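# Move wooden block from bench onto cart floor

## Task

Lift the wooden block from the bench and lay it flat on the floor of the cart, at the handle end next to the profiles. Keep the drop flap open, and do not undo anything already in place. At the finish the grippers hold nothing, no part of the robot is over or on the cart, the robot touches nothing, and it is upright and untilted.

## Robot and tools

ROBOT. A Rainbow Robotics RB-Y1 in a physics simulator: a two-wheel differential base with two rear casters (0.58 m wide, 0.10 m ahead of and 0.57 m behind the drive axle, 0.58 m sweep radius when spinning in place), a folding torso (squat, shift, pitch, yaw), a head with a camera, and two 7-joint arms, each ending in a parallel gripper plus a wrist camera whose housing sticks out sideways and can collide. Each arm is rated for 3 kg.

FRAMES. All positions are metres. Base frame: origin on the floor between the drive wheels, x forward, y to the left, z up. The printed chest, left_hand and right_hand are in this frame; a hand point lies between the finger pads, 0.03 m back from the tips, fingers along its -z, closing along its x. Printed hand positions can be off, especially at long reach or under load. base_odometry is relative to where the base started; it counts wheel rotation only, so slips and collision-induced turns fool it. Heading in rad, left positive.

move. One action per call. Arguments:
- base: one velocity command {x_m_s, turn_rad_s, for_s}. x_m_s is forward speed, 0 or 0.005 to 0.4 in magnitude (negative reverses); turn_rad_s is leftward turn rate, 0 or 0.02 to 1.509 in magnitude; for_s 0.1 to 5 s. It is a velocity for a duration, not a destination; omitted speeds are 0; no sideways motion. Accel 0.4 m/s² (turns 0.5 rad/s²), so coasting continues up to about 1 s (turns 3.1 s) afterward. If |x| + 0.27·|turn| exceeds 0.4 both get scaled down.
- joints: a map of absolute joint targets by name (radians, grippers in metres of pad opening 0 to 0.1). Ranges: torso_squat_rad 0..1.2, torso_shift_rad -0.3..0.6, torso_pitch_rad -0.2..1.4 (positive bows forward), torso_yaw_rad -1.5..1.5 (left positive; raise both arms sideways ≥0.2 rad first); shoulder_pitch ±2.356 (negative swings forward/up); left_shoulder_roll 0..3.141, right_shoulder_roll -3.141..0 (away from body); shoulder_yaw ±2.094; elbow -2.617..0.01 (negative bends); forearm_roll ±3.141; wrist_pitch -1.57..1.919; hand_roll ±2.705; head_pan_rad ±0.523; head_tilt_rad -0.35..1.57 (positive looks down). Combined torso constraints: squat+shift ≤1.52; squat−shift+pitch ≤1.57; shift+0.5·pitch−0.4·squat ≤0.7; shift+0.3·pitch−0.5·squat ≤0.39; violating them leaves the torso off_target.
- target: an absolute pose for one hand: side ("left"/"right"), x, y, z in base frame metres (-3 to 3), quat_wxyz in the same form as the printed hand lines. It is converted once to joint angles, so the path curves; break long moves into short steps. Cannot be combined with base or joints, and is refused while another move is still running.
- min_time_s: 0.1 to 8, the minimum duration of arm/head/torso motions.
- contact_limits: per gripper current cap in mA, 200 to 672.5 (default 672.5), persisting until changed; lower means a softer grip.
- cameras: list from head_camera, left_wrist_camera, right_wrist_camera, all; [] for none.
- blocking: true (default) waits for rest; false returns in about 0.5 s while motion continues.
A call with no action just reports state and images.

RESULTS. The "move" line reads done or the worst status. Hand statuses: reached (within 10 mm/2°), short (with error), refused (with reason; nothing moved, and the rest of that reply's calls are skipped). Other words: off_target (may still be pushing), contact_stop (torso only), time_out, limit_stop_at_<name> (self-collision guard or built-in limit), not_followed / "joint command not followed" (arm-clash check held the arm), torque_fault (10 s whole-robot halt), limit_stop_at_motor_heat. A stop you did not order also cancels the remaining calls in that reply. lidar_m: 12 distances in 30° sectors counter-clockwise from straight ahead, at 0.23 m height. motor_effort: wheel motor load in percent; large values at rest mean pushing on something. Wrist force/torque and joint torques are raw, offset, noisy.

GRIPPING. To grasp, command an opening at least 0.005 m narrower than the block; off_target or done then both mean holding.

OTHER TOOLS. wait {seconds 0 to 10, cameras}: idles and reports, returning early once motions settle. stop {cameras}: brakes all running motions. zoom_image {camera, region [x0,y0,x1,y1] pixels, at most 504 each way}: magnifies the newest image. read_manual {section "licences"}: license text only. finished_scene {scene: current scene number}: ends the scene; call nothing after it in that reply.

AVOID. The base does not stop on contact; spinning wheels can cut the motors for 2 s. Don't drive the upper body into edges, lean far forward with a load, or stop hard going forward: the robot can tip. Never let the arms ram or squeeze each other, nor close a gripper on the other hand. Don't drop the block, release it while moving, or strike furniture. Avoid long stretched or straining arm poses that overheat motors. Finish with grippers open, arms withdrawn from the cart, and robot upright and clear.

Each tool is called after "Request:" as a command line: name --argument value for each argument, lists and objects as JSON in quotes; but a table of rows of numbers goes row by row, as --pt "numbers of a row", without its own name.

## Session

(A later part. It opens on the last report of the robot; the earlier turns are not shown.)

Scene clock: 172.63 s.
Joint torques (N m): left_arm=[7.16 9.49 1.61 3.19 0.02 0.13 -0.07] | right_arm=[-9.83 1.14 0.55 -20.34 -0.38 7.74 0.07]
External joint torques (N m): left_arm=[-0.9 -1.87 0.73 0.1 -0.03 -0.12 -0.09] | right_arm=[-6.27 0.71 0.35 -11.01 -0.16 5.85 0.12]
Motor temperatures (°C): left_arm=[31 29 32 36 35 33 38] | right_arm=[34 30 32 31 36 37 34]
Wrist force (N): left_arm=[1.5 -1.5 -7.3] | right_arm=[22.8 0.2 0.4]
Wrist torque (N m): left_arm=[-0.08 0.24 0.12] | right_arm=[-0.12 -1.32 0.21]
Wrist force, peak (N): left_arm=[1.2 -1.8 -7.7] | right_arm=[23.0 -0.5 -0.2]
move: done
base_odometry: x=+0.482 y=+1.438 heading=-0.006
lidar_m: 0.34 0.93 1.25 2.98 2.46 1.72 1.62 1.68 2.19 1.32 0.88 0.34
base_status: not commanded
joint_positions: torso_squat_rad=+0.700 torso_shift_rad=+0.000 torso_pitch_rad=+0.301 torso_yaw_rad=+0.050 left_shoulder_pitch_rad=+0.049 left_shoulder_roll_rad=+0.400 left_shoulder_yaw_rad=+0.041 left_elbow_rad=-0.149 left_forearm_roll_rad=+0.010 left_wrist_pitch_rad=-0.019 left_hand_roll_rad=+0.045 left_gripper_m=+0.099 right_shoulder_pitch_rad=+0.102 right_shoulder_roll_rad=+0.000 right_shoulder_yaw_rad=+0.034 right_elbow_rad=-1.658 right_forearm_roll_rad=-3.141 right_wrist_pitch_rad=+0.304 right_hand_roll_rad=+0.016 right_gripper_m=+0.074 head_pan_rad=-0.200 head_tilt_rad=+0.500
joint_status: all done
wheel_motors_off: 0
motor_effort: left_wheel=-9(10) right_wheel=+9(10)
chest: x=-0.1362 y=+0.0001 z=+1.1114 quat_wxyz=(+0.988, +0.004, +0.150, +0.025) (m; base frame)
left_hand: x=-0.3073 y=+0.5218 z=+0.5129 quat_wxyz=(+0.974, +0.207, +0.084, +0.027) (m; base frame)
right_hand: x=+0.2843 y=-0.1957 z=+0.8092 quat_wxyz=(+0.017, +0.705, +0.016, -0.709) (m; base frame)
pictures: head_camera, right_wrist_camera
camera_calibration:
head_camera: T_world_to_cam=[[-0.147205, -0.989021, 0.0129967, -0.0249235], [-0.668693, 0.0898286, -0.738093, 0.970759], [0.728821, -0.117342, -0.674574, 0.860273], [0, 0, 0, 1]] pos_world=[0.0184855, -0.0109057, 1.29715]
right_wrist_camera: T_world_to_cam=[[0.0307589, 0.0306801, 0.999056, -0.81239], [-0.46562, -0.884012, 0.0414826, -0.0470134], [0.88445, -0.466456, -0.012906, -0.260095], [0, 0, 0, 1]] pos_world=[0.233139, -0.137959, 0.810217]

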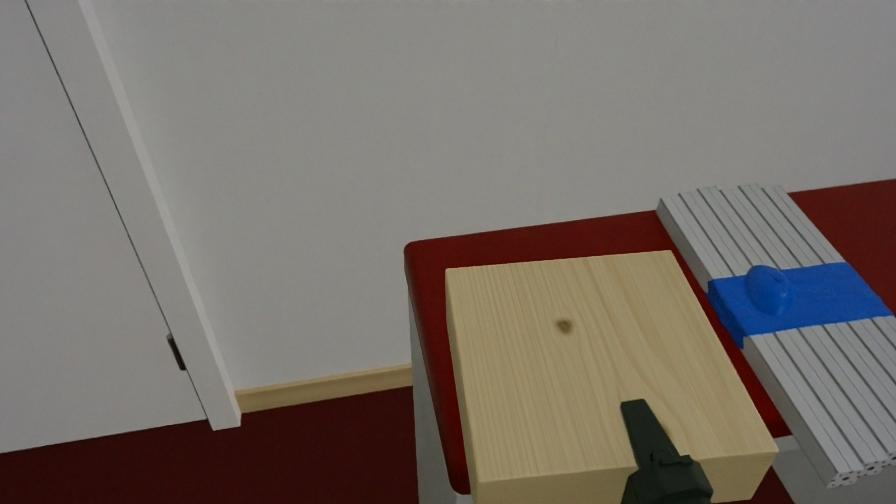

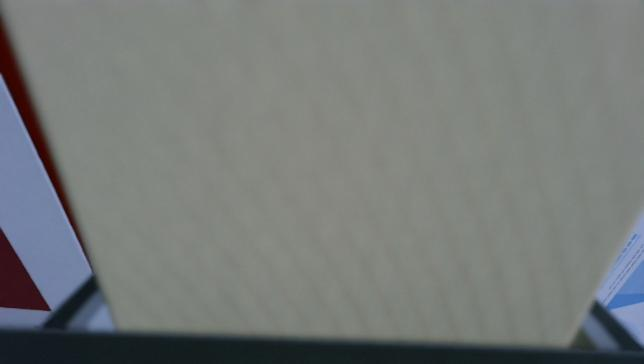

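Request:
move --base '{"x_m_s": -0.15, "for_s": 3.2}' --cameras '["head_camera"]'

Request:
move --base '{"turn_rad_s": -0.4, "for_s": 3.92}' --cameras '["head_camera"]'

Scene clock: 196.00 s.
Joint torques (N m): left_arm=[6.5 9.35 1.58 3.28 -0.14 0.02 -0.08] | right_arm=[-11.74 1.23 0.51 -20.9 -0.39 8.04 0.07]
External joint torques (N m): left_arm=[-1.56 -2.01 0.71 0.2 -0.19 -0.23 -0.09] | right_arm=[-8.19 0.8 0.3 -11.57 -0.17 6.14 0.12]
Motor temperatures (°C): left_arm=[31 29 32 36 35 33 38] | right_arm=[34 30 32 33 36 38 34]
Wrist force (N): left_arm=[1.2 -2.0 -7.0] | right_arm=[22.6 0.5 -0.1]
Wrist torque (N m): left_arm=[-0.04 0.15 0.06] | right_arm=[0.04 -1.26 0.18]
Wrist force, peak (N): left_arm=[1.6 -1.1 -8.2] | right_arm=[23.8 1.0 -0.1]
move: done
base_odometry: x=+0.002 y=+1.441 heading=-0.007
lidar_m: 0.81 1.42 1.85 4.18 1.74 1.21 1.14 1.19 1.55 3.62 1.43 1.17
base_status: done (sent for 3.2 of 3.2 s)
joint_positions: torso_squat_rad=+0.700 torso_shift_rad=+0.000 torso_pitch_rad=+0.301 torso_yaw_rad=+0.050 left_shoulder_pitch_rad=+0.049 left_shoulder_roll_rad=+0.400 left_shoulder_yaw_rad=+0.041 left_elbow_rad=-0.149 left_forearm_roll_rad=+0.010 left_wrist_pitch_rad=-0.019 left_hand_roll_rad=+0.045 left_gripper_m=+0.099 right_shoulder_pitch_rad=+0.103 right_shoulder_roll_rad=+0.000 right_shoulder_yaw_rad=+0.034 right_elbow_rad=-1.657 right_forearm_roll_rad=-3.141 right_wrist_pitch_rad=+0.304 right_hand_roll_rad=+0.016 right_gripper_m=+0.074 head_pan_rad=-0.200 head_tilt_rad=+0.500
joint_status: not commanded
wheel_motors_off: 0
motor_effort: left_wheel=-15(28) right_wheel=+16(40)
chest: x=-0.1363 y=+0.0000 z=+1.1115 quat_wxyz=(+0.988, +0.004, +0.150, +0.025) (m; base frame)
left_hand: x=-0.3074 y=+0.5218 z=+0.5130 quat_wxyz=(+0.974, +0.207, +0.084, +0.027) (m; base frame)
right_hand: x=+0.2841 y=-0.1957 z=+0.8091 quat_wxyz=(+0.017, +0.705, +0.016, -0.709) (m; base frame)
pictures: head_camera
camera_calibration:
head_camera: T_world_to_cam=[[-0.147208, -0.989021, 0.012955, -0.0248988], [-0.668483, 0.0898278, -0.738283, 0.970867], [0.729013, -0.117341, -0.674367, 0.860146], [0, 0, 0, 1]] pos_world=[0.0182857, -0.0109057, 1.29715]

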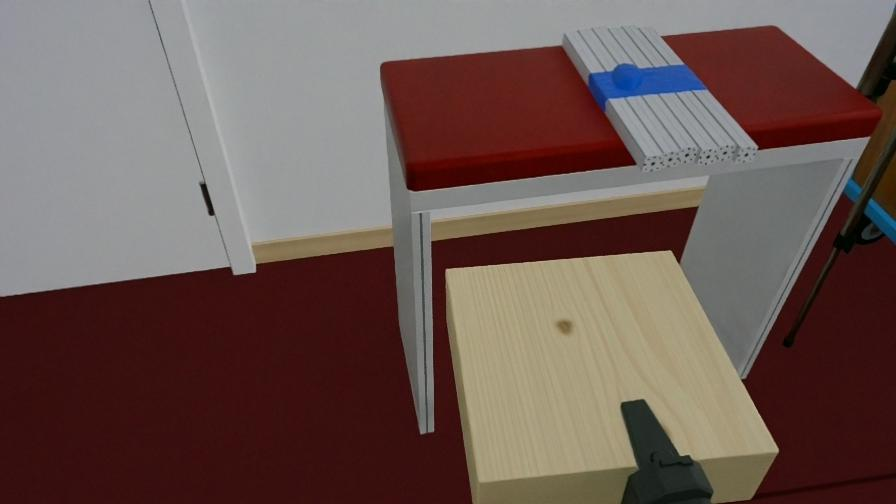

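Scene clock: 201.07 s.
Joint torques (N m): left_arm=[6.68 9.38 1.49 3.21 0.07 -0.03 0] | right_arm=[-11.56 1.03 0.29 -20.99 -0.51 8.07 -0.1]
External joint torques (N m): left_arm=[-1.38 -1.98 0.62 0.13 0.01 -0.27 -0.02] | right_arm=[-8.01 0.6 0.09 -11.66 -0.29 6.17 -0.05]
Motor temperatures (°C): left_arm=[31 29 32 36 35 33 38] | right_arm=[34 30 32 34 36 39 34]
Wrist force (N): left_arm=[2.1 -2.1 -6.6] | right_arm=[22.5 0.1 0.7]
Wrist torque (N m): left_arm=[0.01 0.26 0.06] | right_arm=[-0.15 -1.36 0.18]
Wrist force, peak (N): left_arm=[1.6 -1.2 -7.9] | right_arm=[23.3 0.5 0.7]
move: done
base_odometry: x=+0.002 y=+1.441 heading=-1.580
lidar_m: 3.47 1.36 1.17 0.81 1.41 1.84 4.19 1.77 1.23 1.15 1.15 1.49
base_status: done (sent for 3.93 of 3.93 s)
joint_positions: torso_squat_rad=+0.700 torso_shift_rad=+0.000 torso_pitch_rad=+0.301 torso_yaw_rad=+0.050 left_shoulder_pitch_rad=+0.049 left_shoulder_roll_rad=+0.400 left_shoulder_yaw_rad=+0.041 left_elbow_rad=-0.149 left_forearm_roll_rad=+0.010 left_wrist_pitch_rad=-0.019 left_hand_roll_rad=+0.045 left_gripper_m=+0.099 right_shoulder_pitch_rad=+0.103 right_shoulder_roll_rad=+0.000 right_shoulder_yaw_rad=+0.034 right_elbow_rad=-1.657 right_forearm_roll_rad=-3.141 right_wrist_pitch_rad=+0.304 right_hand_roll_rad=+0.016 right_gripper_m=+0.074 head_pan_rad=-0.200 head_tilt_rad=+0.500
joint_status: not commanded
wheel_motors_off: 0
motor_effort: left_wheel=+16(53) right_wheel=+3(48)
chest: x=-0.1363 y=+0.0000 z=+1.1115 quat_wxyz=(+0.988, +0.004, +0.150, +0.025) (m; base frame)
left_hand: x=-0.3074 y=+0.5218 z=+0.5130 quat_wxyz=(+0.974, +0.207, +0.084, +0.027) (m; base frame)
right_hand: x=+0.2841 y=-0.1957 z=+0.8091 quat_wxyz=(+0.017, +0.705, +0.016, -0.709) (m; base frame)
pictures: head_camera
camera_calibration:
head_camera: T_world_to_cam=[[-0.147204, -0.989023, 0.012815, -0.0248162], [-0.668476, 0.0899284, -0.738277, 0.970869], [0.72902, -0.117244, -0.674376, 0.860147], [0, 0, 0, 1]] pos_world=[0.0182857, -0.0110057, 1.29715]

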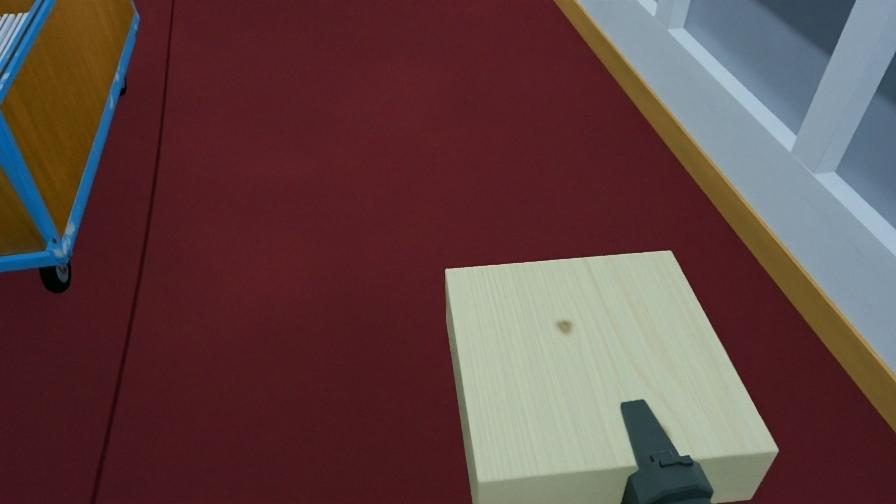

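Request:
move --joints '{"left_shoulder_roll_rad": 0.15}' --cameras '[]'

Request:
move --base '{"x_m_s": 0.33, "for_s": 4.97}' --cameras '[]'

Request:
move --base '{"turn_rad_s": 0.4, "for_s": 4.0}' --joints '{"head_pan_rad": 0.2, "head_tilt_rad": 0.6}' --cameras '["head_camera"]'

Scene clock: 203.93 s.
Joint torques (N m): left_arm=[6.33 4.3 1.28 3.32 0.05 -0.02 -0.04] | right_arm=[-11.66 1.28 0.5 -20.85 -0.57 8.02 0.03]
External joint torques (N m): left_arm=[-1.57 -0.63 0.87 0.17 0.03 -0.26 -0.05] | right_arm=[-8.11 0.84 0.29 -11.52 -0.35 6.12 0.08]
Motor temperatures (°C): left_arm=[31 29 32 36 35 33 38] | right_arm=[34 30 32 34 36 39 34]
Wrist force (N): left_arm=[2.3 0.6 -7.0] | right_arm=[22.7 0.0 0.2]
Wrist torque (N m): left_arm=[-0.28 0.30 0.08] | right_arm=[-0.04 -1.31 0.17]
Wrist force, peak (N): left_arm=[2.5 -0.3 -8.1] | right_arm=[23.2 0.3 0.4]
move: done
base_odometry: x=+0.002 y=+1.441 heading=-1.580
lidar_m: 3.47 1.36 1.18 0.81 1.39 1.82 4.18 1.77 1.23 1.15 1.16 1.50
base_status: not commanded
joint_positions: torso_squat_rad=+0.700 torso_shift_rad=+0.000 torso_pitch_rad=+0.301 torso_yaw_rad=+0.050 left_shoulder_pitch_rad=+0.049 left_shoulder_roll_rad=+0.150 left_shoulder_yaw_rad=+0.041 left_elbow_rad=-0.149 left_forearm_roll_rad=+0.010 left_wrist_pitch_rad=-0.019 left_hand_roll_rad=+0.045 left_gripper_m=+0.099 right_shoulder_pitch_rad=+0.103 right_shoulder_roll_rad=+0.000 right_shoulder_yaw_rad=+0.034 right_elbow_rad=-1.657 right_forearm_roll_rad=-3.141 right_wrist_pitch_rad=+0.304 right_hand_roll_rad=+0.016 right_gripper_m=+0.074 head_pan_rad=-0.200 head_tilt_rad=+0.500
joint_status: all done
wheel_motors_off: 0
motor_effort: left_wheel=+20(20) right_wheel=+1(6)
chest: x=-0.1363 y=+0.0000 z=+1.1115 quat_wxyz=(+0.988, +0.004, +0.150, +0.025) (m; base frame)
left_hand: x=-0.3136 y=+0.3394 z=+0.4601 quat_wxyz=(+0.991, +0.087, +0.087, +0.060) (m; base frame)
right_hand: x=+0.2841 y=-0.1957 z=+0.8091 quat_wxyz=(+0.017, +0.705, +0.016, -0.709) (m; base frame)
pictures: none
No camera images: "cameras" was empty.

Scene clock: 210.07 s.
Joint torques (N m): left_arm=[7.41 4.14 1.1 3.26 0.05 0.08 -0.05] | right_arm=[-11.14 1.15 0.12 -20.84 -0.51 7.94 0.1]
External joint torques (N m): left_arm=[-0.49 -0.73 0.69 0.11 0.03 -0.16 -0.06] | right_arm=[-7.6 0.72 -0.09 -11.51 -0.29 6.04 0.15]
Motor temperatures (°C): left_arm=[31 29 32 36 35 33 38] | right_arm=[34 30 32 34 36 39 34]
Wrist force (N): left_arm=[1.7 -0.1 -7.7] | right_arm=[22.6 0.2 0.2]
Wrist torque (N m): left_arm=[-0.22 0.27 0.10] | right_arm=[-0.09 -1.42 0.16]
Wrist force, peak (N): left_arm=[1.6 0.5 -8.3] | right_arm=[23.2 0.4 -1.1]
move: done
base_odometry: x=-0.014 y=-0.198 heading=-1.580
lidar_m: 3.09 1.10 0.76 0.71 0.73 1.75 4.71 1.58 1.10 1.02 1.02 1.34
base_status: done (sent for 4.97 of 4.97 s)
joint_positions: torso_squat_rad=+0.700 torso_shift_rad=+0.000 torso_pitch_rad=+0.301 torso_yaw_rad=+0.050 left_shoulder_pitch_rad=+0.049 left_shoulder_roll_rad=+0.150 left_shoulder_yaw_rad=+0.041 left_elbow_rad=-0.149 left_forearm_roll_rad=+0.010 left_wrist_pitch_rad=-0.019 left_hand_roll_rad=+0.045 left_gripper_m=+0.099 right_shoulder_pitch_rad=+0.103 right_shoulder_roll_rad=+0.000 right_shoulder_yaw_rad=+0.034 right_elbow_rad=-1.657 right_forearm_roll_rad=-3.141 right_wrist_pitch_rad=+0.304 right_hand_roll_rad=+0.016 right_gripper_m=+0.074 head_pan_rad=-0.200 head_tilt_rad=+0.500
joint_status: not commanded
wheel_motors_off: 0
motor_effort: left_wheel=-1(50) right_wheel=+1(43)
chest: x=-0.1362 y=+0.0000 z=+1.1115 quat_wxyz=(+0.988, +0.004, +0.150, +0.025) (m; base frame)
left_hand: x=-0.3134 y=+0.3395 z=+0.4601 quat_wxyz=(+0.991, +0.087, +0.087, +0.060) (m; base frame)
right_hand: x=+0.2842 y=-0.1957 z=+0.8090 quat_wxyz=(+0.017, +0.705, +0.016, -0.709) (m; base frame)
pictures: none
No camera images: "cameras" was empty.

Scene clock: 215.20 s.
Joint torques (N m): left_arm=[7.14 3.57 1.12 3.14 0 0.01 0.06] | right_arm=[-11.74 0.68 0.28 -21.09 -0.52 7.69 -0.09]
External joint torques (N m): left_arm=[-0.75 -1.3 0.71 -0.01 -0.02 -0.22 0.05] | right_arm=[-8.19 0.24 0.07 -11.76 -0.3 5.79 -0.04]
Motor temperatures (°C): left_arm=[31 28 32 36 35 33 38] | right_arm=[34 30 32 34 36 39 34]
Wrist force (N): left_arm=[1.8 -0.4 -7.3] | right_arm=[22.6 0.5 0.5]
Wrist torque (N m): left_arm=[-0.13 0.23 0.07] | right_arm=[-0.14 -1.33 0.17]
Wrist force, peak (N): left_arm=[3.0 0.1 -7.8] | right_arm=[23.0 -0.1 -0.1]
move: done
base_odometry: x=-0.014 y=-0.198 heading=+0.019
lidar_m: 0.71 0.75 1.75 4.62 1.52 1.06 1.01 1.04 1.40 3.48 1.04 0.75
base_status: done (sent for 4 of 4 s)
joint_positions: torso_squat_rad=+0.700 torso_shift_rad=+0.000 torso_pitch_rad=+0.301 torso_yaw_rad=+0.050 left_shoulder_pitch_rad=+0.049 left_shoulder_roll_rad=+0.150 left_shoulder_yaw_rad=+0.041 left_elbow_rad=-0.149 left_forearm_roll_rad=+0.010 left_wrist_pitch_rad=-0.019 left_hand_roll_rad=+0.045 left_gripper_m=+0.099 right_shoulder_pitch_rad=+0.103 right_shoulder_roll_rad=+0.000 right_shoulder_yaw_rad=+0.034 right_elbow_rad=-1.657 right_forearm_roll_rad=-3.141 right_wrist_pitch_rad=+0.304 right_hand_roll_rad=+0.016 right_gripper_m=+0.074 head_pan_rad=+0.200 head_tilt_rad=+0.600
joint_status: all done
wheel_motors_off: 0
motor_effort: left_wheel=+3(46) right_wheel=+19(39)
chest: x=-0.1362 y=+0.0000 z=+1.1115 quat_wxyz=(+0.988, +0.004, +0.150, +0.025) (m; base frame)
left_hand: x=-0.3135 y=+0.3396 z=+0.4601 quat_wxyz=(+0.991, +0.087, +0.087, +0.060) (m; base frame)
right_hand: x=+0.2841 y=-0.1957 z=+0.8090 quat_wxyz=(+0.017, +0.705, +0.016, -0.709) (m; base frame)
pictures: head_camera
camera_calibration:
head_camera: T_world_to_cam=[[0.228518, -0.967968, -0.104011, 0.147628], [-0.737828, -0.102498, -0.667162, 0.875087], [0.63513, 0.229201, -0.737616, 0.936385], [0, 0, 0, 1]] pos_world=[0.0172016, 0.0179731, 1.28987]

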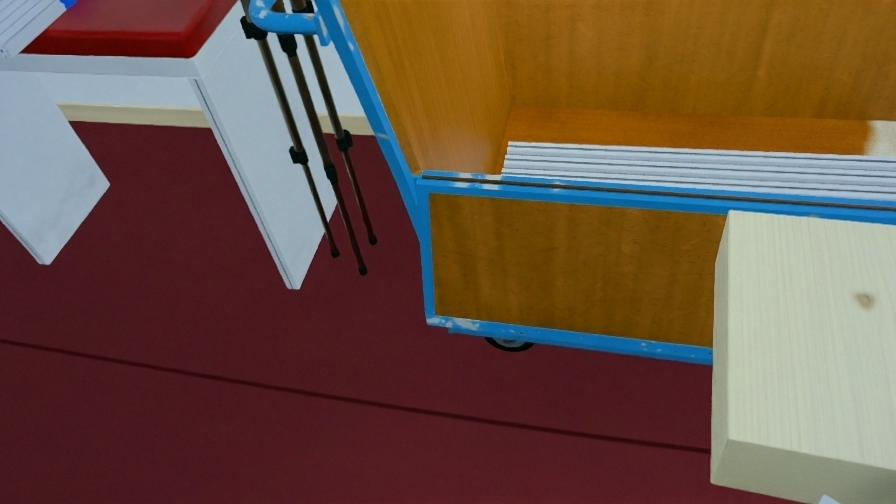

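Request:
move --base '{"x_m_s": -0.2, "for_s": 1.25}' --cameras '[]'

Request:
move --joints '{"torso_squat_rad": 0.5, "torso_shift_rad": 0.2, "torso_pitch_rad": 1.0, "right_shoulder_pitch_rad": -0.6, "left_shoulder_roll_rad": 0.35, "head_pan_rad": -0.3, "head_tilt_rad": 0.0}' --min_time_s 2.8 --cameras '["head_camera"]'

Scene clock: 229.83 s.
Joint torques (N m): left_arm=[6.15 3.66 1.16 3.3 0.01 0 0.02] | right_arm=[-11.72 1.41 0.65 -20.97 -0.45 7.82 -0.06]
External joint torques (N m): left_arm=[-1.74 -1.21 0.75 0.15 -0.01 -0.24 0.01] | right_arm=[-8.17 0.98 0.44 -11.64 -0.23 5.92 -0.01]
Motor temperatures (°C): left_arm=[31 28 32 36 34 33 38] | right_arm=[34 30 32 35 36 39 34]
Wrist force (N): left_arm=[1.5 0.4 -7.2] | right_arm=[22.2 1.0 0.8]
Wrist torque (N m): left_arm=[-0.27 0.18 0.10] | right_arm=[-0.07 -1.36 0.17]
Wrist force, peak (N): left_arm=[1.8 0.2 -8.3] | right_arm=[23.7 -1.0 0.0]
move: done
base_odometry: x=-0.267 y=-0.203 heading=+0.021
lidar_m: 0.97 1.01 1.90 3.48 1.12 0.79 0.76 0.79 1.05 2.64 2.64 1.02
base_status: done (sent for 1.27 of 1.27 s)
joint_positions: torso_squat_rad=+0.700 torso_shift_rad=+0.000 torso_pitch_rad=+0.301 torso_yaw_rad=+0.050 left_shoulder_pitch_rad=+0.049 left_shoulder_roll_rad=+0.150 left_shoulder_yaw_rad=+0.041 left_elbow_rad=-0.149 left_forearm_roll_rad=+0.010 left_wrist_pitch_rad=-0.019 left_hand_roll_rad=+0.045 left_gripper_m=+0.099 right_shoulder_pitch_rad=+0.103 right_shoulder_roll_rad=+0.000 right_shoulder_yaw_rad=+0.034 right_elbow_rad=-1.657 right_forearm_roll_rad=-3.141 right_wrist_pitch_rad=+0.304 right_hand_roll_rad=+0.016 right_gripper_m=+0.074 head_pan_rad=+0.200 head_tilt_rad=+0.600
joint_status: not commanded
wheel_motors_off: 0
motor_effort: left_wheel=+13(38) right_wheel=-14(36)
chest: x=-0.1362 y=+0.0000 z=+1.1115 quat_wxyz=(+0.988, +0.004, +0.150, +0.025) (m; base frame)
left_hand: x=-0.3136 y=+0.3396 z=+0.4601 quat_wxyz=(+0.991, +0.087, +0.087, +0.060) (m; base frame)
right_hand: x=+0.2841 y=-0.1957 z=+0.8090 quat_wxyz=(+0.017, +0.705, +0.016, -0.709) (m; base frame)
pictures: none
No camera images: "cameras" was empty.

Scene clock: 233.00 s.
Joint torques (N m): left_arm=[21.39 5.86 1.51 9.39 -0.04 1.24 0.01] | right_arm=[-13.58 4.26 1.92 -20.74 -0.49 8 -0.03]
External joint torques (N m): left_arm=[-2.78 -0.75 0.86 0.37 -0.06 -0.22 -0.03] | right_arm=[-9.88 0.78 -0.28 -11.65 -0.37 6.13 0.02]
Motor temperatures (°C): left_arm=[31 28 32 36 34 33 38] | right_arm=[34 30 32 35 36 39 34]
Wrist force (N): left_arm=[5.7 0.0 -4.5] | right_arm=[22.2 3.8 -0.5]
Wrist torque (N m): left_arm=[-0.22 0.44 0.02] | right_arm=[0.16 -1.35 0.17]
Wrist force, peak (N): left_arm=[2.6 0.5 -8.2] | right_arm=[23.5 3.7 -0.3]
move: done
base_odometry: x=-0.267 y=-0.203 heading=+0.020
lidar_m: 0.97 1.01 1.89 3.47 1.13 0.80 0.76 0.80 1.07 2.64 2.65 1.01
base_status: not commanded
joint_positions: torso_squat_rad=+0.500 torso_shift_rad=+0.200 torso_pitch_rad=+1.001 torso_yaw_rad=+0.050 left_shoulder_pitch_rad=+0.049 left_shoulder_roll_rad=+0.350 left_shoulder_yaw_rad=+0.041 left_elbow_rad=-0.149 left_forearm_roll_rad=+0.010 left_wrist_pitch_rad=-0.019 left_hand_roll_rad=+0.045 left_gripper_m=+0.099 right_shoulder_pitch_rad=-0.597 right_shoulder_roll_rad=+0.000 right_shoulder_yaw_rad=+0.034 right_elbow_rad=-1.657 right_forearm_roll_rad=-3.141 right_wrist_pitch_rad=+0.304 right_hand_roll_rad=+0.016 right_gripper_m=+0.074 head_pan_rad=-0.300 head_tilt_rad=+0.000
joint_status: all done
wheel_motors_off: 0
motor_effort: left_wheel=+5(16) right_wheel=-7(16)
chest: x=+0.1548 y=+0.0000 z=+1.0495 quat_wxyz=(+0.877, +0.012, +0.480, +0.022) (m; base frame)
left_hand: x=-0.3728 y=+0.4863 z=+0.6931 quat_wxyz=(+0.890, +0.184, +0.416, -0.031) (m; base frame)
right_hand: x=+0.5846 y=-0.0698 z=+0.7076 quat_wxyz=(+0.016, +0.685, +0.135, -0.715) (m; base frame)
pictures: head_camera
camera_calibration:
head_camera: T_world_to_cam=[[-0.144304, -0.973224, 0.178916, -0.155307], [-0.80727, 0.0112183, -0.590076, 0.994171], [0.572269, -0.229584, -0.787273, 0.650174], [0, 0, 0, 1]] pos_world=[0.408078, -0.0130323, 1.12629]

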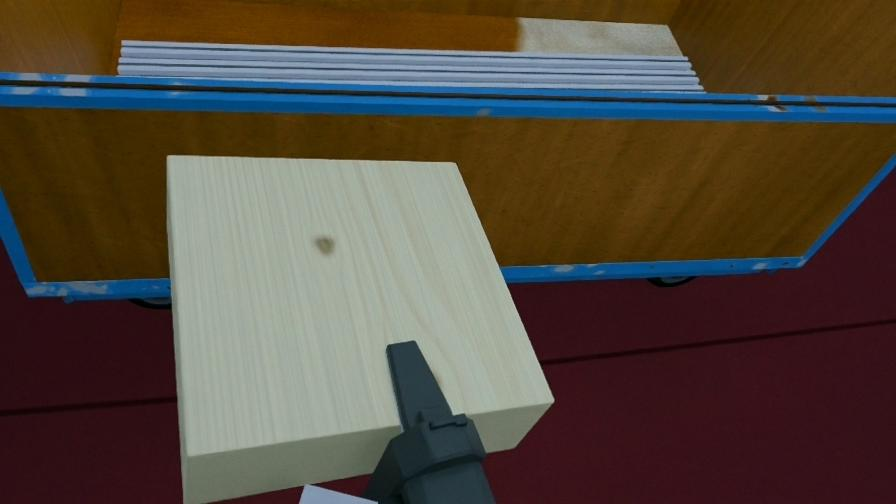

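Request:
move --joints '{"torso_yaw_rad": 0.8, "right_shoulder_roll_rad": -0.4}' --min_time_s 2.5 --cameras '["head_camera"]'

Request:
move --target '{"side": "right", "x": 0.42, "y": 0.05, "z": 0.75, "quat_wxyz": [0.5571, 0.4429, 0.4939, -0.4995]}' --min_time_s 3 --cameras '["head_camera"]'

Scene clock: 237.60 s.
Joint torques (N m): left_arm=[14.98 18.91 2.63 6.38 0.08 0.77 -0.05] | right_arm=[-18.94 7.36 5.17 -21.05 -0.07 7.4 -0.06]
External joint torques (N m): left_arm=[-1.91 -2.97 0.93 0.35 -0.02 -0.21 -0.08] | right_arm=[-9.84 0.95 1.23 -11.61 -0.02 5.68 -0.01]
Motor temperatures (°C): left_arm=[31 28 32 36 34 33 38] | right_arm=[35 30 32 35 36 39 34]
Wrist force (N): left_arm=[4.1 -4.0 -3.6] | right_arm=[20.5 7.9 7.1]
Wrist torque (N m): left_arm=[0.10 0.33 0.05] | right_arm=[0.30 -1.26 0.14]
Wrist force, peak (N): left_arm=[6.3 -0.5 -5.8] | right_arm=[22.3 7.2 4.7]
move: done
base_odometry: x=-0.267 y=-0.203 heading=+0.020
lidar_m: 0.97 1.02 1.90 3.49 1.12 0.79 0.76 0.80 1.07 2.65 2.65 1.01
base_status: not commanded
joint_positions: torso_squat_rad=+0.500 torso_shift_rad=+0.200 torso_pitch_rad=+1.001 torso_yaw_rad=+0.800 left_shoulder_pitch_rad=+0.049 left_shoulder_roll_rad=+0.350 left_shoulder_yaw_rad=+0.041 left_elbow_rad=-0.149 left_forearm_roll_rad=+0.010 left_wrist_pitch_rad=-0.019 left_hand_roll_rad=+0.045 left_gripper_m=+0.099 right_shoulder_pitch_rad=-0.598 right_shoulder_roll_rad=-0.400 right_shoulder_yaw_rad=+0.034 right_elbow_rad=-1.657 right_forearm_roll_rad=-3.141 right_wrist_pitch_rad=+0.304 right_hand_roll_rad=+0.016 right_gripper_m=+0.074 head_pan_rad=-0.300 head_tilt_rad=+0.000
joint_status: all done
wheel_motors_off: 0
motor_effort: left_wheel=+6(6) right_wheel=-7(8)
chest: x=+0.1548 y=+0.0001 z=+1.0495 quat_wxyz=(+0.808, +0.187, +0.442, +0.342) (m; base frame)
left_hand: x=-0.5538 y=+0.3666 z=+0.9758 quat_wxyz=(+0.778, +0.363, +0.432, +0.275) (m; base frame)
right_hand: x=+0.5788 y=+0.2569 z=+0.7387 quat_wxyz=(+0.109, +0.693, +0.406, -0.586) (m; base frame)
pictures: head_camera
camera_calibration:
head_camera: T_world_to_cam=[[0.246548, -0.868012, -0.431009, 0.424336], [-0.82024, 0.0499699, -0.569833, 0.97494], [0.51616, 0.494022, -0.699658, 0.566843], [0, 0, 0, 1]] pos_world=[0.402484, 0.0395785, 1.13504]

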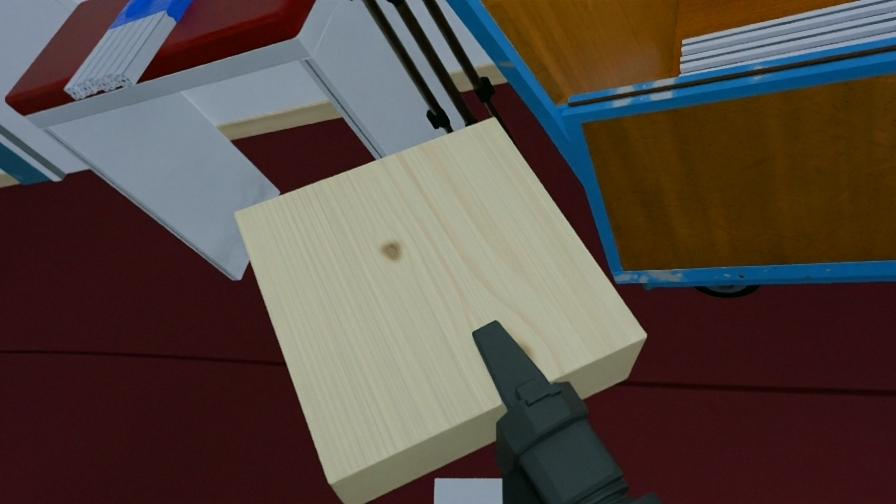

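Scene clock: 240.93 s.
Joint torques (N m): left_arm=[14.65 19.23 2.84 6.23 0.06 0.82 0.06] | right_arm=[-2.62 2.25 -9.07 -15.81 -2.06 5.33 -0.45]
External joint torques (N m): left_arm=[-2.24 -2.66 1.14 0.21 -0.05 -0.16 0.02] | right_arm=[-2.99 -0.91 -4.36 -8.63 -1.5 4.04 -0.4]
Motor temperatures (°C): left_arm=[31 29 32 36 34 33 38] | right_arm=[34 30 32 35 36 39 34]
Wrist force (N): left_arm=[3.9 -3.4 -4.5] | right_arm=[22.5 0.4 -1.6]
Wrist torque (N m): left_arm=[-0.01 0.33 0.06] | right_arm=[-0.04 -1.32 0.17]
Wrist force, peak (N): left_arm=[4.7 -4.1 -4.5] | right_arm=[24.8 -0.7 -3.1]
move: done
base_odometry: x=-0.267 y=-0.203 heading=+0.020
lidar_m: 0.97 1.00 1.89 3.48 1.12 0.78 0.75 0.80 1.06 2.63 2.66 1.02
base_status: not commanded
joint_positions: torso_squat_rad=+0.500 torso_shift_rad=+0.200 torso_pitch_rad=+1.001 torso_yaw_rad=+0.800 left_shoulder_pitch_rad=+0.049 left_shoulder_roll_rad=+0.350 left_shoulder_yaw_rad=+0.041 left_elbow_rad=-0.149 left_forearm_roll_rad=+0.010 left_wrist_pitch_rad=-0.019 left_hand_roll_rad=+0.045 left_gripper_m=+0.099 right_shoulder_pitch_rad=+1.178 right_shoulder_roll_rad=-1.375 right_shoulder_yaw_rad=-1.089 right_elbow_rad=-2.488 right_forearm_roll_rad=-2.954 right_wrist_pitch_rad=+0.323 right_hand_roll_rad=-0.800 right_gripper_m=+0.074 head_pan_rad=-0.300 head_tilt_rad=+0.000
joint_status: all done
wheel_motors_off: 0
motor_effort: left_wheel=+6(7) right_wheel=-7(9)
chest: x=+0.1548 y=+0.0002 z=+1.0495 quat_wxyz=(+0.808, +0.187, +0.442, +0.342) (m; base frame)
left_hand: x=-0.5539 y=+0.3666 z=+0.9757 quat_wxyz=(+0.778, +0.363, +0.432, +0.275) (m; base frame)
right_hand: x=+0.4201 y=+0.0500 z=+0.7490 quat_wxyz=(+0.555, +0.445, +0.493, -0.500) (m; base frame)
right_hand_status: reached (checked arc, planned for 3.0 s): 1 mm and 0.3 deg off.
pictures: head_camera
camera_calibration:
head_camera: T_world_to_cam=[[0.24665, -0.868008, -0.43096, 0.424394], [-0.82014, 0.0499427, -0.569979, 0.975037], [0.51627, 0.494032, -0.699569, 0.566769], [0, 0, 0, 1]] pos_world=[0.402384, 0.0396784, 1.13514]

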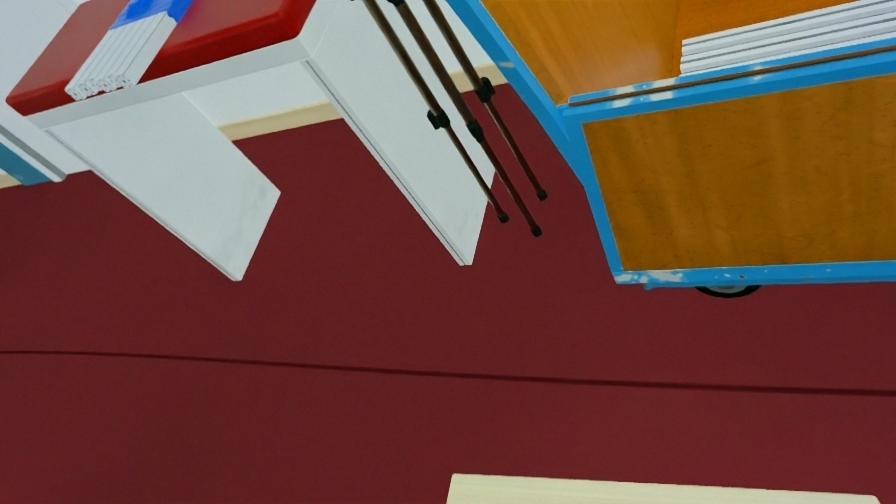

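Request:
move --base '{"x_m_s": 0.2, "for_s": 2.5}' --joints '{"head_pan_rad": -0.5, "head_tilt_rad": 0.15}' --cameras '["head_camera", "right_wrist_camera"]'

Scene clock: 245.53 s.
Joint torques (N m): left_arm=[15.23 19.27 2.58 6.34 0.04 0.78 0.02] | right_arm=[-3.05 2.21 -8.32 -16.45 -2.23 5.6 -0.33]
External joint torques (N m): left_arm=[-1.65 -2.61 0.88 0.32 -0.06 -0.19 -0.01] | right_arm=[-3.43 -0.95 -3.6 -9.27 -1.67 4.29 -0.28]
Motor temperatures (°C): left_arm=[31 29 32 36 34 33 38] | right_arm=[34 30 32 35 36 39 34]
Wrist force (N): left_arm=[4.1 -3.8 -3.9] | right_arm=[22.4 0.3 -1.9]
Wrist torque (N m): left_arm=[0.08 0.37 0.09] | right_arm=[0.02 -1.36 0.15]
Wrist force, peak (N): left_arm=[4.3 -3.9 -4.8] | right_arm=[24.1 0.8 -2.3]
move: done
base_odometry: x=+0.233 y=-0.192 heading=+0.020
lidar_m: 0.47 0.49 1.03 4.51 1.85 1.33 1.25 1.30 1.74 4.36 0.70 0.49
base_status: done (sent for 2.5 of 2.5 s)
joint_positions: torso_squat_rad=+0.500 torso_shift_rad=+0.200 torso_pitch_rad=+1.001 torso_yaw_rad=+0.800 left_shoulder_pitch_rad=+0.049 left_shoulder_roll_rad=+0.350 left_shoulder_yaw_rad=+0.041 left_elbow_rad=-0.149 left_forearm_roll_rad=+0.010 left_wrist_pitch_rad=-0.019 left_hand_roll_rad=+0.045 left_gripper_m=+0.099 right_shoulder_pitch_rad=+1.178 right_shoulder_roll_rad=-1.375 right_shoulder_yaw_rad=-1.089 right_elbow_rad=-2.487 right_forearm_roll_rad=-2.954 right_wrist_pitch_rad=+0.323 right_hand_roll_rad=-0.800 right_gripper_m=+0.074 head_pan_rad=-0.500 head_tilt_rad=+0.150
joint_status: all done
wheel_motors_off: 0
motor_effort: left_wheel=+2(29) right_wheel=-1(29)
chest: x=+0.1547 y=+0.0001 z=+1.0495 quat_wxyz=(+0.808, +0.187, +0.442, +0.342) (m; base frame)
left_hand: x=-0.5539 y=+0.3666 z=+0.9757 quat_wxyz=(+0.778, +0.363, +0.432, +0.275) (m; base frame)
right_hand: x=+0.4202 y=+0.0500 z=+0.7490 quat_wxyz=(+0.555, +0.445, +0.493, -0.500) (m; base frame)
pictures: head_camera, right_wrist_camera
camera_calibration:
head_camera: T_world_to_cam=[[0.14406, -0.950388, -0.275697, 0.282056], [-0.890023, -0.00265557, -0.455909, 0.868494], [0.432558, 0.311054, -0.84625, 0.765418], [0, 0, 0, 1]] pos_world=[0.401259, 0.0322824, 1.12145]
right_wrist_camera: T_world_to_cam=[[-0.0441897, 0.139119, 0.989289, -0.730521], [0.908108, -0.40715, 0.0978189, -0.407418], [0.416397, 0.902704, -0.108343, -0.0667347], [0, 0, 0, 1]] pos_world=[0.365486, -0.00400917, 0.755319]

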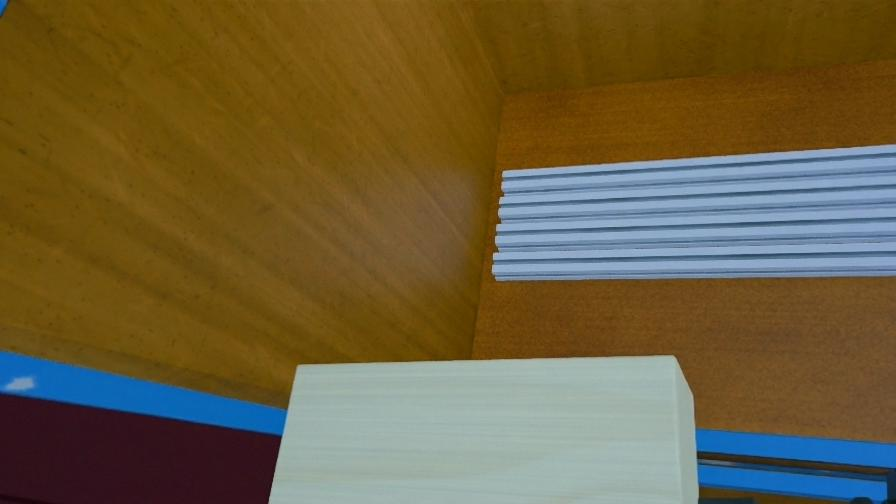

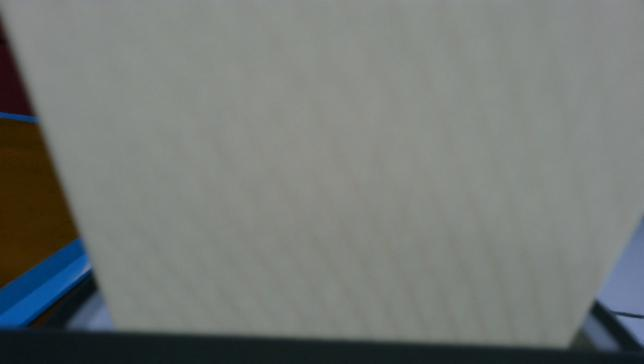

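Request:
move --base '{"x_m_s": 0.1, "for_s": 2.3}' --cameras '["head_camera"]'

Scene clock: 252.80 s.
Joint torques (N m): left_arm=[14.84 19.31 2.54 6.39 0.2 0.77 -0.02] | right_arm=[-3.12 2.24 -8.49 -16.56 -2.21 5.67 -0.23]
External joint torques (N m): left_arm=[-2.05 -2.58 0.85 0.37 0.1 -0.21 -0.06] | right_arm=[-3.5 -0.91 -3.77 -9.38 -1.65 4.36 -0.18]
Motor temperatures (°C): left_arm=[31 29 32 36 34 33 38] | right_arm=[34 30 32 35 36 39 34]
Wrist force (N): left_arm=[4.2 -3.6 -3.6] | right_arm=[22.5 0.6 -2.0]
Wrist torque (N m): left_arm=[0.02 0.38 0.07] | right_arm=[-0.12 -1.31 0.17]
Wrist force, peak (N): left_arm=[4.6 -4.5 -4.4] | right_arm=[23.7 1.3 -1.6]
move: done
base_odometry: x=+0.463 y=-0.188 heading=+0.020
lidar_m: 0.23 0.25 0.34 1.58 2.20 1.55 1.48 1.55 2.07 4.97 0.36 0.24
base_status: done (sent for 2.3 of 2.3 s)
joint_positions: torso_squat_rad=+0.500 torso_shift_rad=+0.200 torso_pitch_rad=+1.001 torso_yaw_rad=+0.800 left_shoulder_pitch_rad=+0.049 left_shoulder_roll_rad=+0.350 left_shoulder_yaw_rad=+0.041 left_elbow_rad=-0.149 left_forearm_roll_rad=+0.010 left_wrist_pitch_rad=-0.019 left_hand_roll_rad=+0.045 left_gripper_m=+0.099 right_shoulder_pitch_rad=+1.178 right_shoulder_roll_rad=-1.375 right_shoulder_yaw_rad=-1.089 right_elbow_rad=-2.487 right_forearm_roll_rad=-2.954 right_wrist_pitch_rad=+0.323 right_hand_roll_rad=-0.800 right_gripper_m=+0.074 head_pan_rad=-0.500 head_tilt_rad=+0.150
joint_status: not commanded
wheel_motors_off: 0
motor_effort: left_wheel=+0(26) right_wheel=-1(20)
chest: x=+0.1548 y=+0.0001 z=+1.0495 quat_wxyz=(+0.808, +0.187, +0.442, +0.342) (m; base frame)
left_hand: x=-0.5539 y=+0.3666 z=+0.9757 quat_wxyz=(+0.778, +0.363, +0.432, +0.275) (m; base frame)
right_hand: x=+0.4202 y=+0.0500 z=+0.7489 quat_wxyz=(+0.555, +0.445, +0.493, -0.500) (m; base frame)
pictures: head_camera
camera_calibration:
head_camera: T_world_to_cam=[[0.144067, -0.950384, -0.275709, 0.281971], [-0.890061, -0.00268463, -0.455833, 0.868426], [0.432476, 0.311069, -0.846286, 0.765523], [0, 0, 0, 1]] pos_world=[0.401259, 0.0321823, 1.12145]

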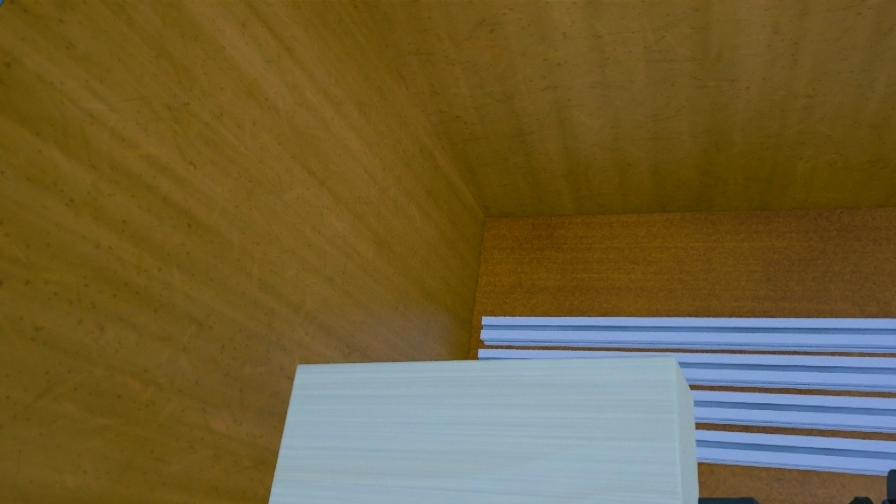

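Request:
move --joints '{"torso_squat_rad": 0.9, "torso_shift_rad": 0.45}' --min_time_s 4 --cameras '["head_camera", "right_wrist_camera"]'

Scene clock: 258.57 s.
Joint torques (N m): left_arm=[15.03 19.26 2.7 6.23 0.07 0.83 0.05] | right_arm=[-3.18 2.16 -8.05 -16.4 -2.23 5.67 -0.18]
External joint torques (N m): left_arm=[-1.86 -2.62 1 0.2 -0.03 -0.15 0.01] | right_arm=[-3.55 -0.99 -3.33 -9.22 -1.67 4.36 -0.14]
Motor temperatures (°C): left_arm=[31 29 32 36 34 33 38] | right_arm=[34 30 32 35 36 39 34]
Wrist force (N): left_arm=[3.9 -3.5 -3.8] | right_arm=[23.0 0.1 -1.8]
Wrist torque (N m): left_arm=[-0.01 0.39 0.11] | right_arm=[-0.04 -1.30 0.21]
Wrist force, peak (N): left_arm=[4.2 -4.5 -4.2] | right_arm=[23.1 -0.2 -1.8]
move: done
base_odometry: x=+0.463 y=-0.188 heading=+0.020
lidar_m: 0.23 0.24 0.34 1.59 2.20 1.57 1.49 1.55 2.05 4.95 0.35 0.25
base_status: not commanded
joint_positions: torso_squat_rad=+0.900 torso_shift_rad=+0.450 torso_pitch_rad=+1.001 torso_yaw_rad=+0.800 left_shoulder_pitch_rad=+0.049 left_shoulder_roll_rad=+0.350 left_shoulder_yaw_rad=+0.041 left_elbow_rad=-0.149 left_forearm_roll_rad=+0.010 left_wrist_pitch_rad=-0.019 left_hand_roll_rad=+0.045 left_gripper_m=+0.099 right_shoulder_pitch_rad=+1.178 right_shoulder_roll_rad=-1.375 right_shoulder_yaw_rad=-1.089 right_elbow_rad=-2.487 right_forearm_roll_rad=-2.954 right_wrist_pitch_rad=+0.323 right_hand_roll_rad=-0.800 right_gripper_m=+0.074 head_pan_rad=-0.500 head_tilt_rad=+0.150
joint_status: all done
wheel_motors_off: 0
motor_effort: left_wheel=+1(2) right_wheel=+0(3)
chest: x=+0.2219 y=+0.0001 z=+0.8393 quat_wxyz=(+0.808, +0.187, +0.442, +0.342) (m; base frame)
left_hand: x=-0.4867 y=+0.3666 z=+0.7654 quat_wxyz=(+0.778, +0.363, +0.432, +0.275) (m; base frame)
right_hand: x=+0.4874 y=+0.0499 z=+0.5388 quat_wxyz=(+0.555, +0.445, +0.493, -0.500) (m; base frame)
pictures: head_camera, right_wrist_camera
camera_calibration:
head_camera: T_world_to_cam=[[0.144092, -0.950393, -0.275665, 0.214299], [-0.889977, -0.00266831, -0.455997, 0.832442], [0.432641, 0.311041, -0.846212, 0.55847], [0, 0, 0, 1]] pos_world=[0.468359, 0.0321824, 0.91125]
right_wrist_camera: T_world_to_cam=[[-0.0443733, 0.139199, 0.98927, -0.519512], [0.9081, -0.407121, 0.098018, -0.447985], [0.416396, 0.902705, -0.108341, -0.117491], [0, 0, 0, 1]] pos_world=[0.432685, -0.00400899, 0.545119]

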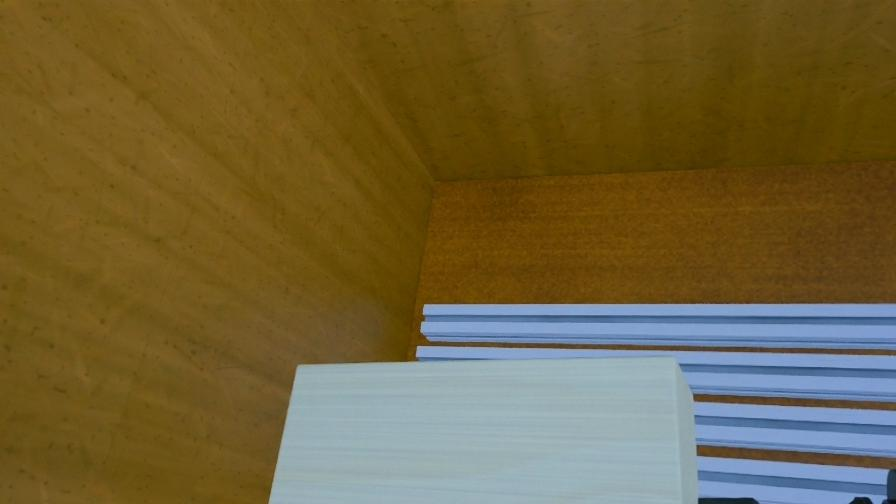

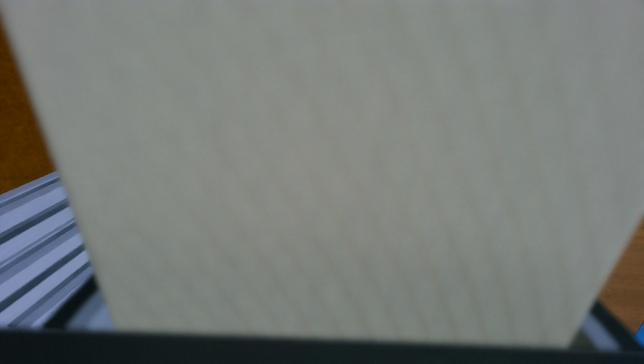

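Request:
move --target '{"side": "right", "x": 0.457, "y": 0.07, "z": 0.43, "quat_wxyz": [0.5569, 0.4425, 0.4789, -0.5145]}' --min_time_s 2.5 --cameras '["head_camera"]'

Request:
move --target '{"side": "right", "x": 0.457, "y": 0.07, "z": 0.33, "quat_wxyz": [0.5569, 0.4425, 0.4789, -0.5145]}' --min_time_s 2.5 --cameras '["head_camera"]'

Scene clock: 266.03 s.
Joint torques (N m): left_arm=[14.89 19.21 2.77 6.34 0.04 0.79 0.04] | right_arm=[-5.71 -3.53 -4.44 -18.27 -1.6 7.31 -0.1]
External joint torques (N m): left_arm=[-2 -2.68 1.07 0.31 -0.06 -0.19 0.01] | right_arm=[-5.88 -1.63 -1.13 -10.18 -1.21 5.55 -0.05]
Motor temperatures (°C): left_arm=[31 29 32 36 34 33 38] | right_arm=[34 30 32 35 36 39 34]
Wrist force (N): left_arm=[4.6 -3.9 -3.7] | right_arm=[22.7 0.0 -2.7]
Wrist torque (N m): left_arm=[0.06 0.42 0.05] | right_arm=[-0.05 -1.27 0.16]
Wrist force, peak (N): left_arm=[3.8 -4.5 -4.8] | right_arm=[23.4 -0.2 -2.4]
move: done
base_odometry: x=+0.463 y=-0.188 heading=+0.020
lidar_m: 0.23 0.24 0.33 1.58 2.20 1.56 1.49 1.54 2.06 4.96 0.36 0.26
base_status: not commanded
joint_positions: torso_squat_rad=+0.900 torso_shift_rad=+0.450 torso_pitch_rad=+1.001 torso_yaw_rad=+0.800 left_shoulder_pitch_rad=+0.049 left_shoulder_roll_rad=+0.350 left_shoulder_yaw_rad=+0.041 left_elbow_rad=-0.149 left_forearm_roll_rad=+0.010 left_wrist_pitch_rad=-0.019 left_hand_roll_rad=+0.045 left_gripper_m=+0.099 right_shoulder_pitch_rad=+0.644 right_shoulder_roll_rad=-1.477 right_shoulder_yaw_rad=-0.335 right_elbow_rad=-2.176 right_forearm_roll_rad=-3.132 right_wrist_pitch_rad=+0.317 right_hand_roll_rad=-0.348 right_gripper_m=+0.074 head_pan_rad=-0.500 head_tilt_rad=+0.150
joint_status: all done
wheel_motors_off: 0
motor_effort: left_wheel=+1(2) right_wheel=+1(2)
chest: x=+0.2219 y=+0.0001 z=+0.8393 quat_wxyz=(+0.808, +0.187, +0.442, +0.342) (m; base frame)
left_hand: x=-0.4867 y=+0.3666 z=+0.7653 quat_wxyz=(+0.778, +0.363, +0.432, +0.275) (m; base frame)
right_hand: x=+0.4567 y=+0.0695 z=+0.4285 quat_wxyz=(+0.558, +0.440, +0.478, -0.516) (m; base frame)
right_hand_status: reached (checked arc, planned for 2.5 s): 2 mm and 0.4 deg off.
pictures: head_camera
camera_calibration:
head_camera: T_world_to_cam=[[0.144092, -0.950393, -0.275665, 0.214299], [-0.889977, -0.00266831, -0.455997, 0.832442], [0.432641, 0.311041, -0.846212, 0.55847], [0, 0, 0, 1]] pos_world=[0.468359, 0.0321824, 0.91125]

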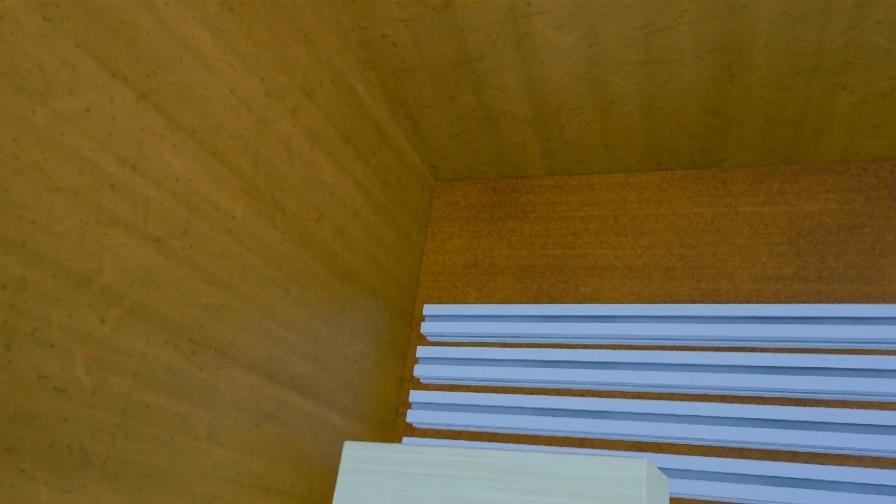

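Scene clock: 268.87 s.
Joint torques (N m): left_arm=[15.12 19.13 2.92 6.3 0.03 0.77 -0.04] | right_arm=[5.12 -3.93 3.87 0.25 2.11 -3.76 0.32]
External joint torques (N m): left_arm=[-1.75 -2.76 1.23 0.28 -0.08 -0.21 -0.08] | right_arm=[5.49 1.12 6.69 7.3 2.56 -5.56 0.37]
Motor temperatures (°C): left_arm=[31 29 32 36 34 33 38] | right_arm=[34 30 32 34 36 39 34]
Wrist force (N): left_arm=[4.4 -3.5 -4.5] | right_arm=[-5.0 8.6 3.5]
Wrist torque (N m): left_arm=[0.01 0.41 0.02] | right_arm=[1.06 4.38 -0.42]
Wrist force, peak (N): left_arm=[4.6 -3.9 -4.4] | right_arm=[22.8 0.0 -2.8]
move: done
base_odometry: x=+0.463 y=-0.188 heading=+0.020
lidar_m: 0.23 0.25 0.34 1.58 2.20 1.58 1.48 1.55 2.05 4.97 0.37 0.25
base_status: not commanded
joint_positions: torso_squat_rad=+0.900 torso_shift_rad=+0.450 torso_pitch_rad=+1.000 torso_yaw_rad=+0.800 left_shoulder_pitch_rad=+0.049 left_shoulder_roll_rad=+0.350 left_shoulder_yaw_rad=+0.041 left_elbow_rad=-0.149 left_forearm_roll_rad=+0.010 left_wrist_pitch_rad=-0.019 left_hand_roll_rad=+0.045 left_gripper_m=+0.099 right_shoulder_pitch_rad=+0.131 right_shoulder_roll_rad=-1.421 right_shoulder_yaw_rad=+0.169 right_elbow_rad=-1.713 right_forearm_roll_rad=-3.101 right_wrist_pitch_rad=+0.556 right_hand_roll_rad=-0.287 right_gripper_m=+0.080 head_pan_rad=-0.500 head_tilt_rad=+0.150
joint_status: all done
wheel_motors_off: 0
motor_effort: left_wheel=-2(2) right_wheel=+2(4)
chest: x=+0.2215 y=+0.0000 z=+0.8396 quat_wxyz=(+0.808, +0.187, +0.441, +0.342) (m; base frame)
left_hand: x=-0.4870 y=+0.3665 z=+0.7650 quat_wxyz=(+0.778, +0.363, +0.432, +0.275) (m; base frame)
right_hand: x=+0.4579 y=+0.0707 z=+0.3326 quat_wxyz=(+0.558, +0.443, +0.477, -0.515) (m; base frame)
right_hand_status: reached (checked arc, planned for 2.5 s): 3 mm and 0.3 deg off.
pictures: head_camera
camera_calibration:
head_camera: T_world_to_cam=[[0.144355, -0.950292, -0.275876, 0.214397], [-0.889491, -0.0024643, -0.456946, 0.832988], [0.433553, 0.311351, -0.845631, 0.558243], [0, 0, 0, 1]] pos_world=[0.467958, 0.0319823, 0.911846]

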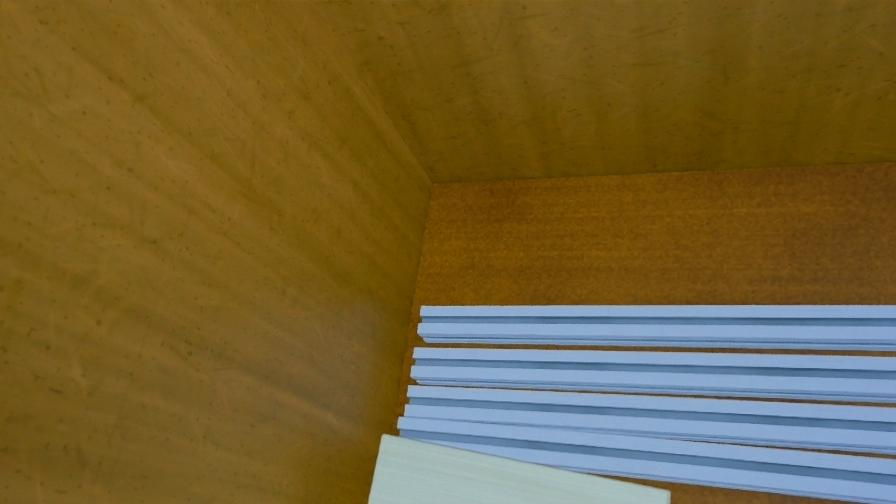

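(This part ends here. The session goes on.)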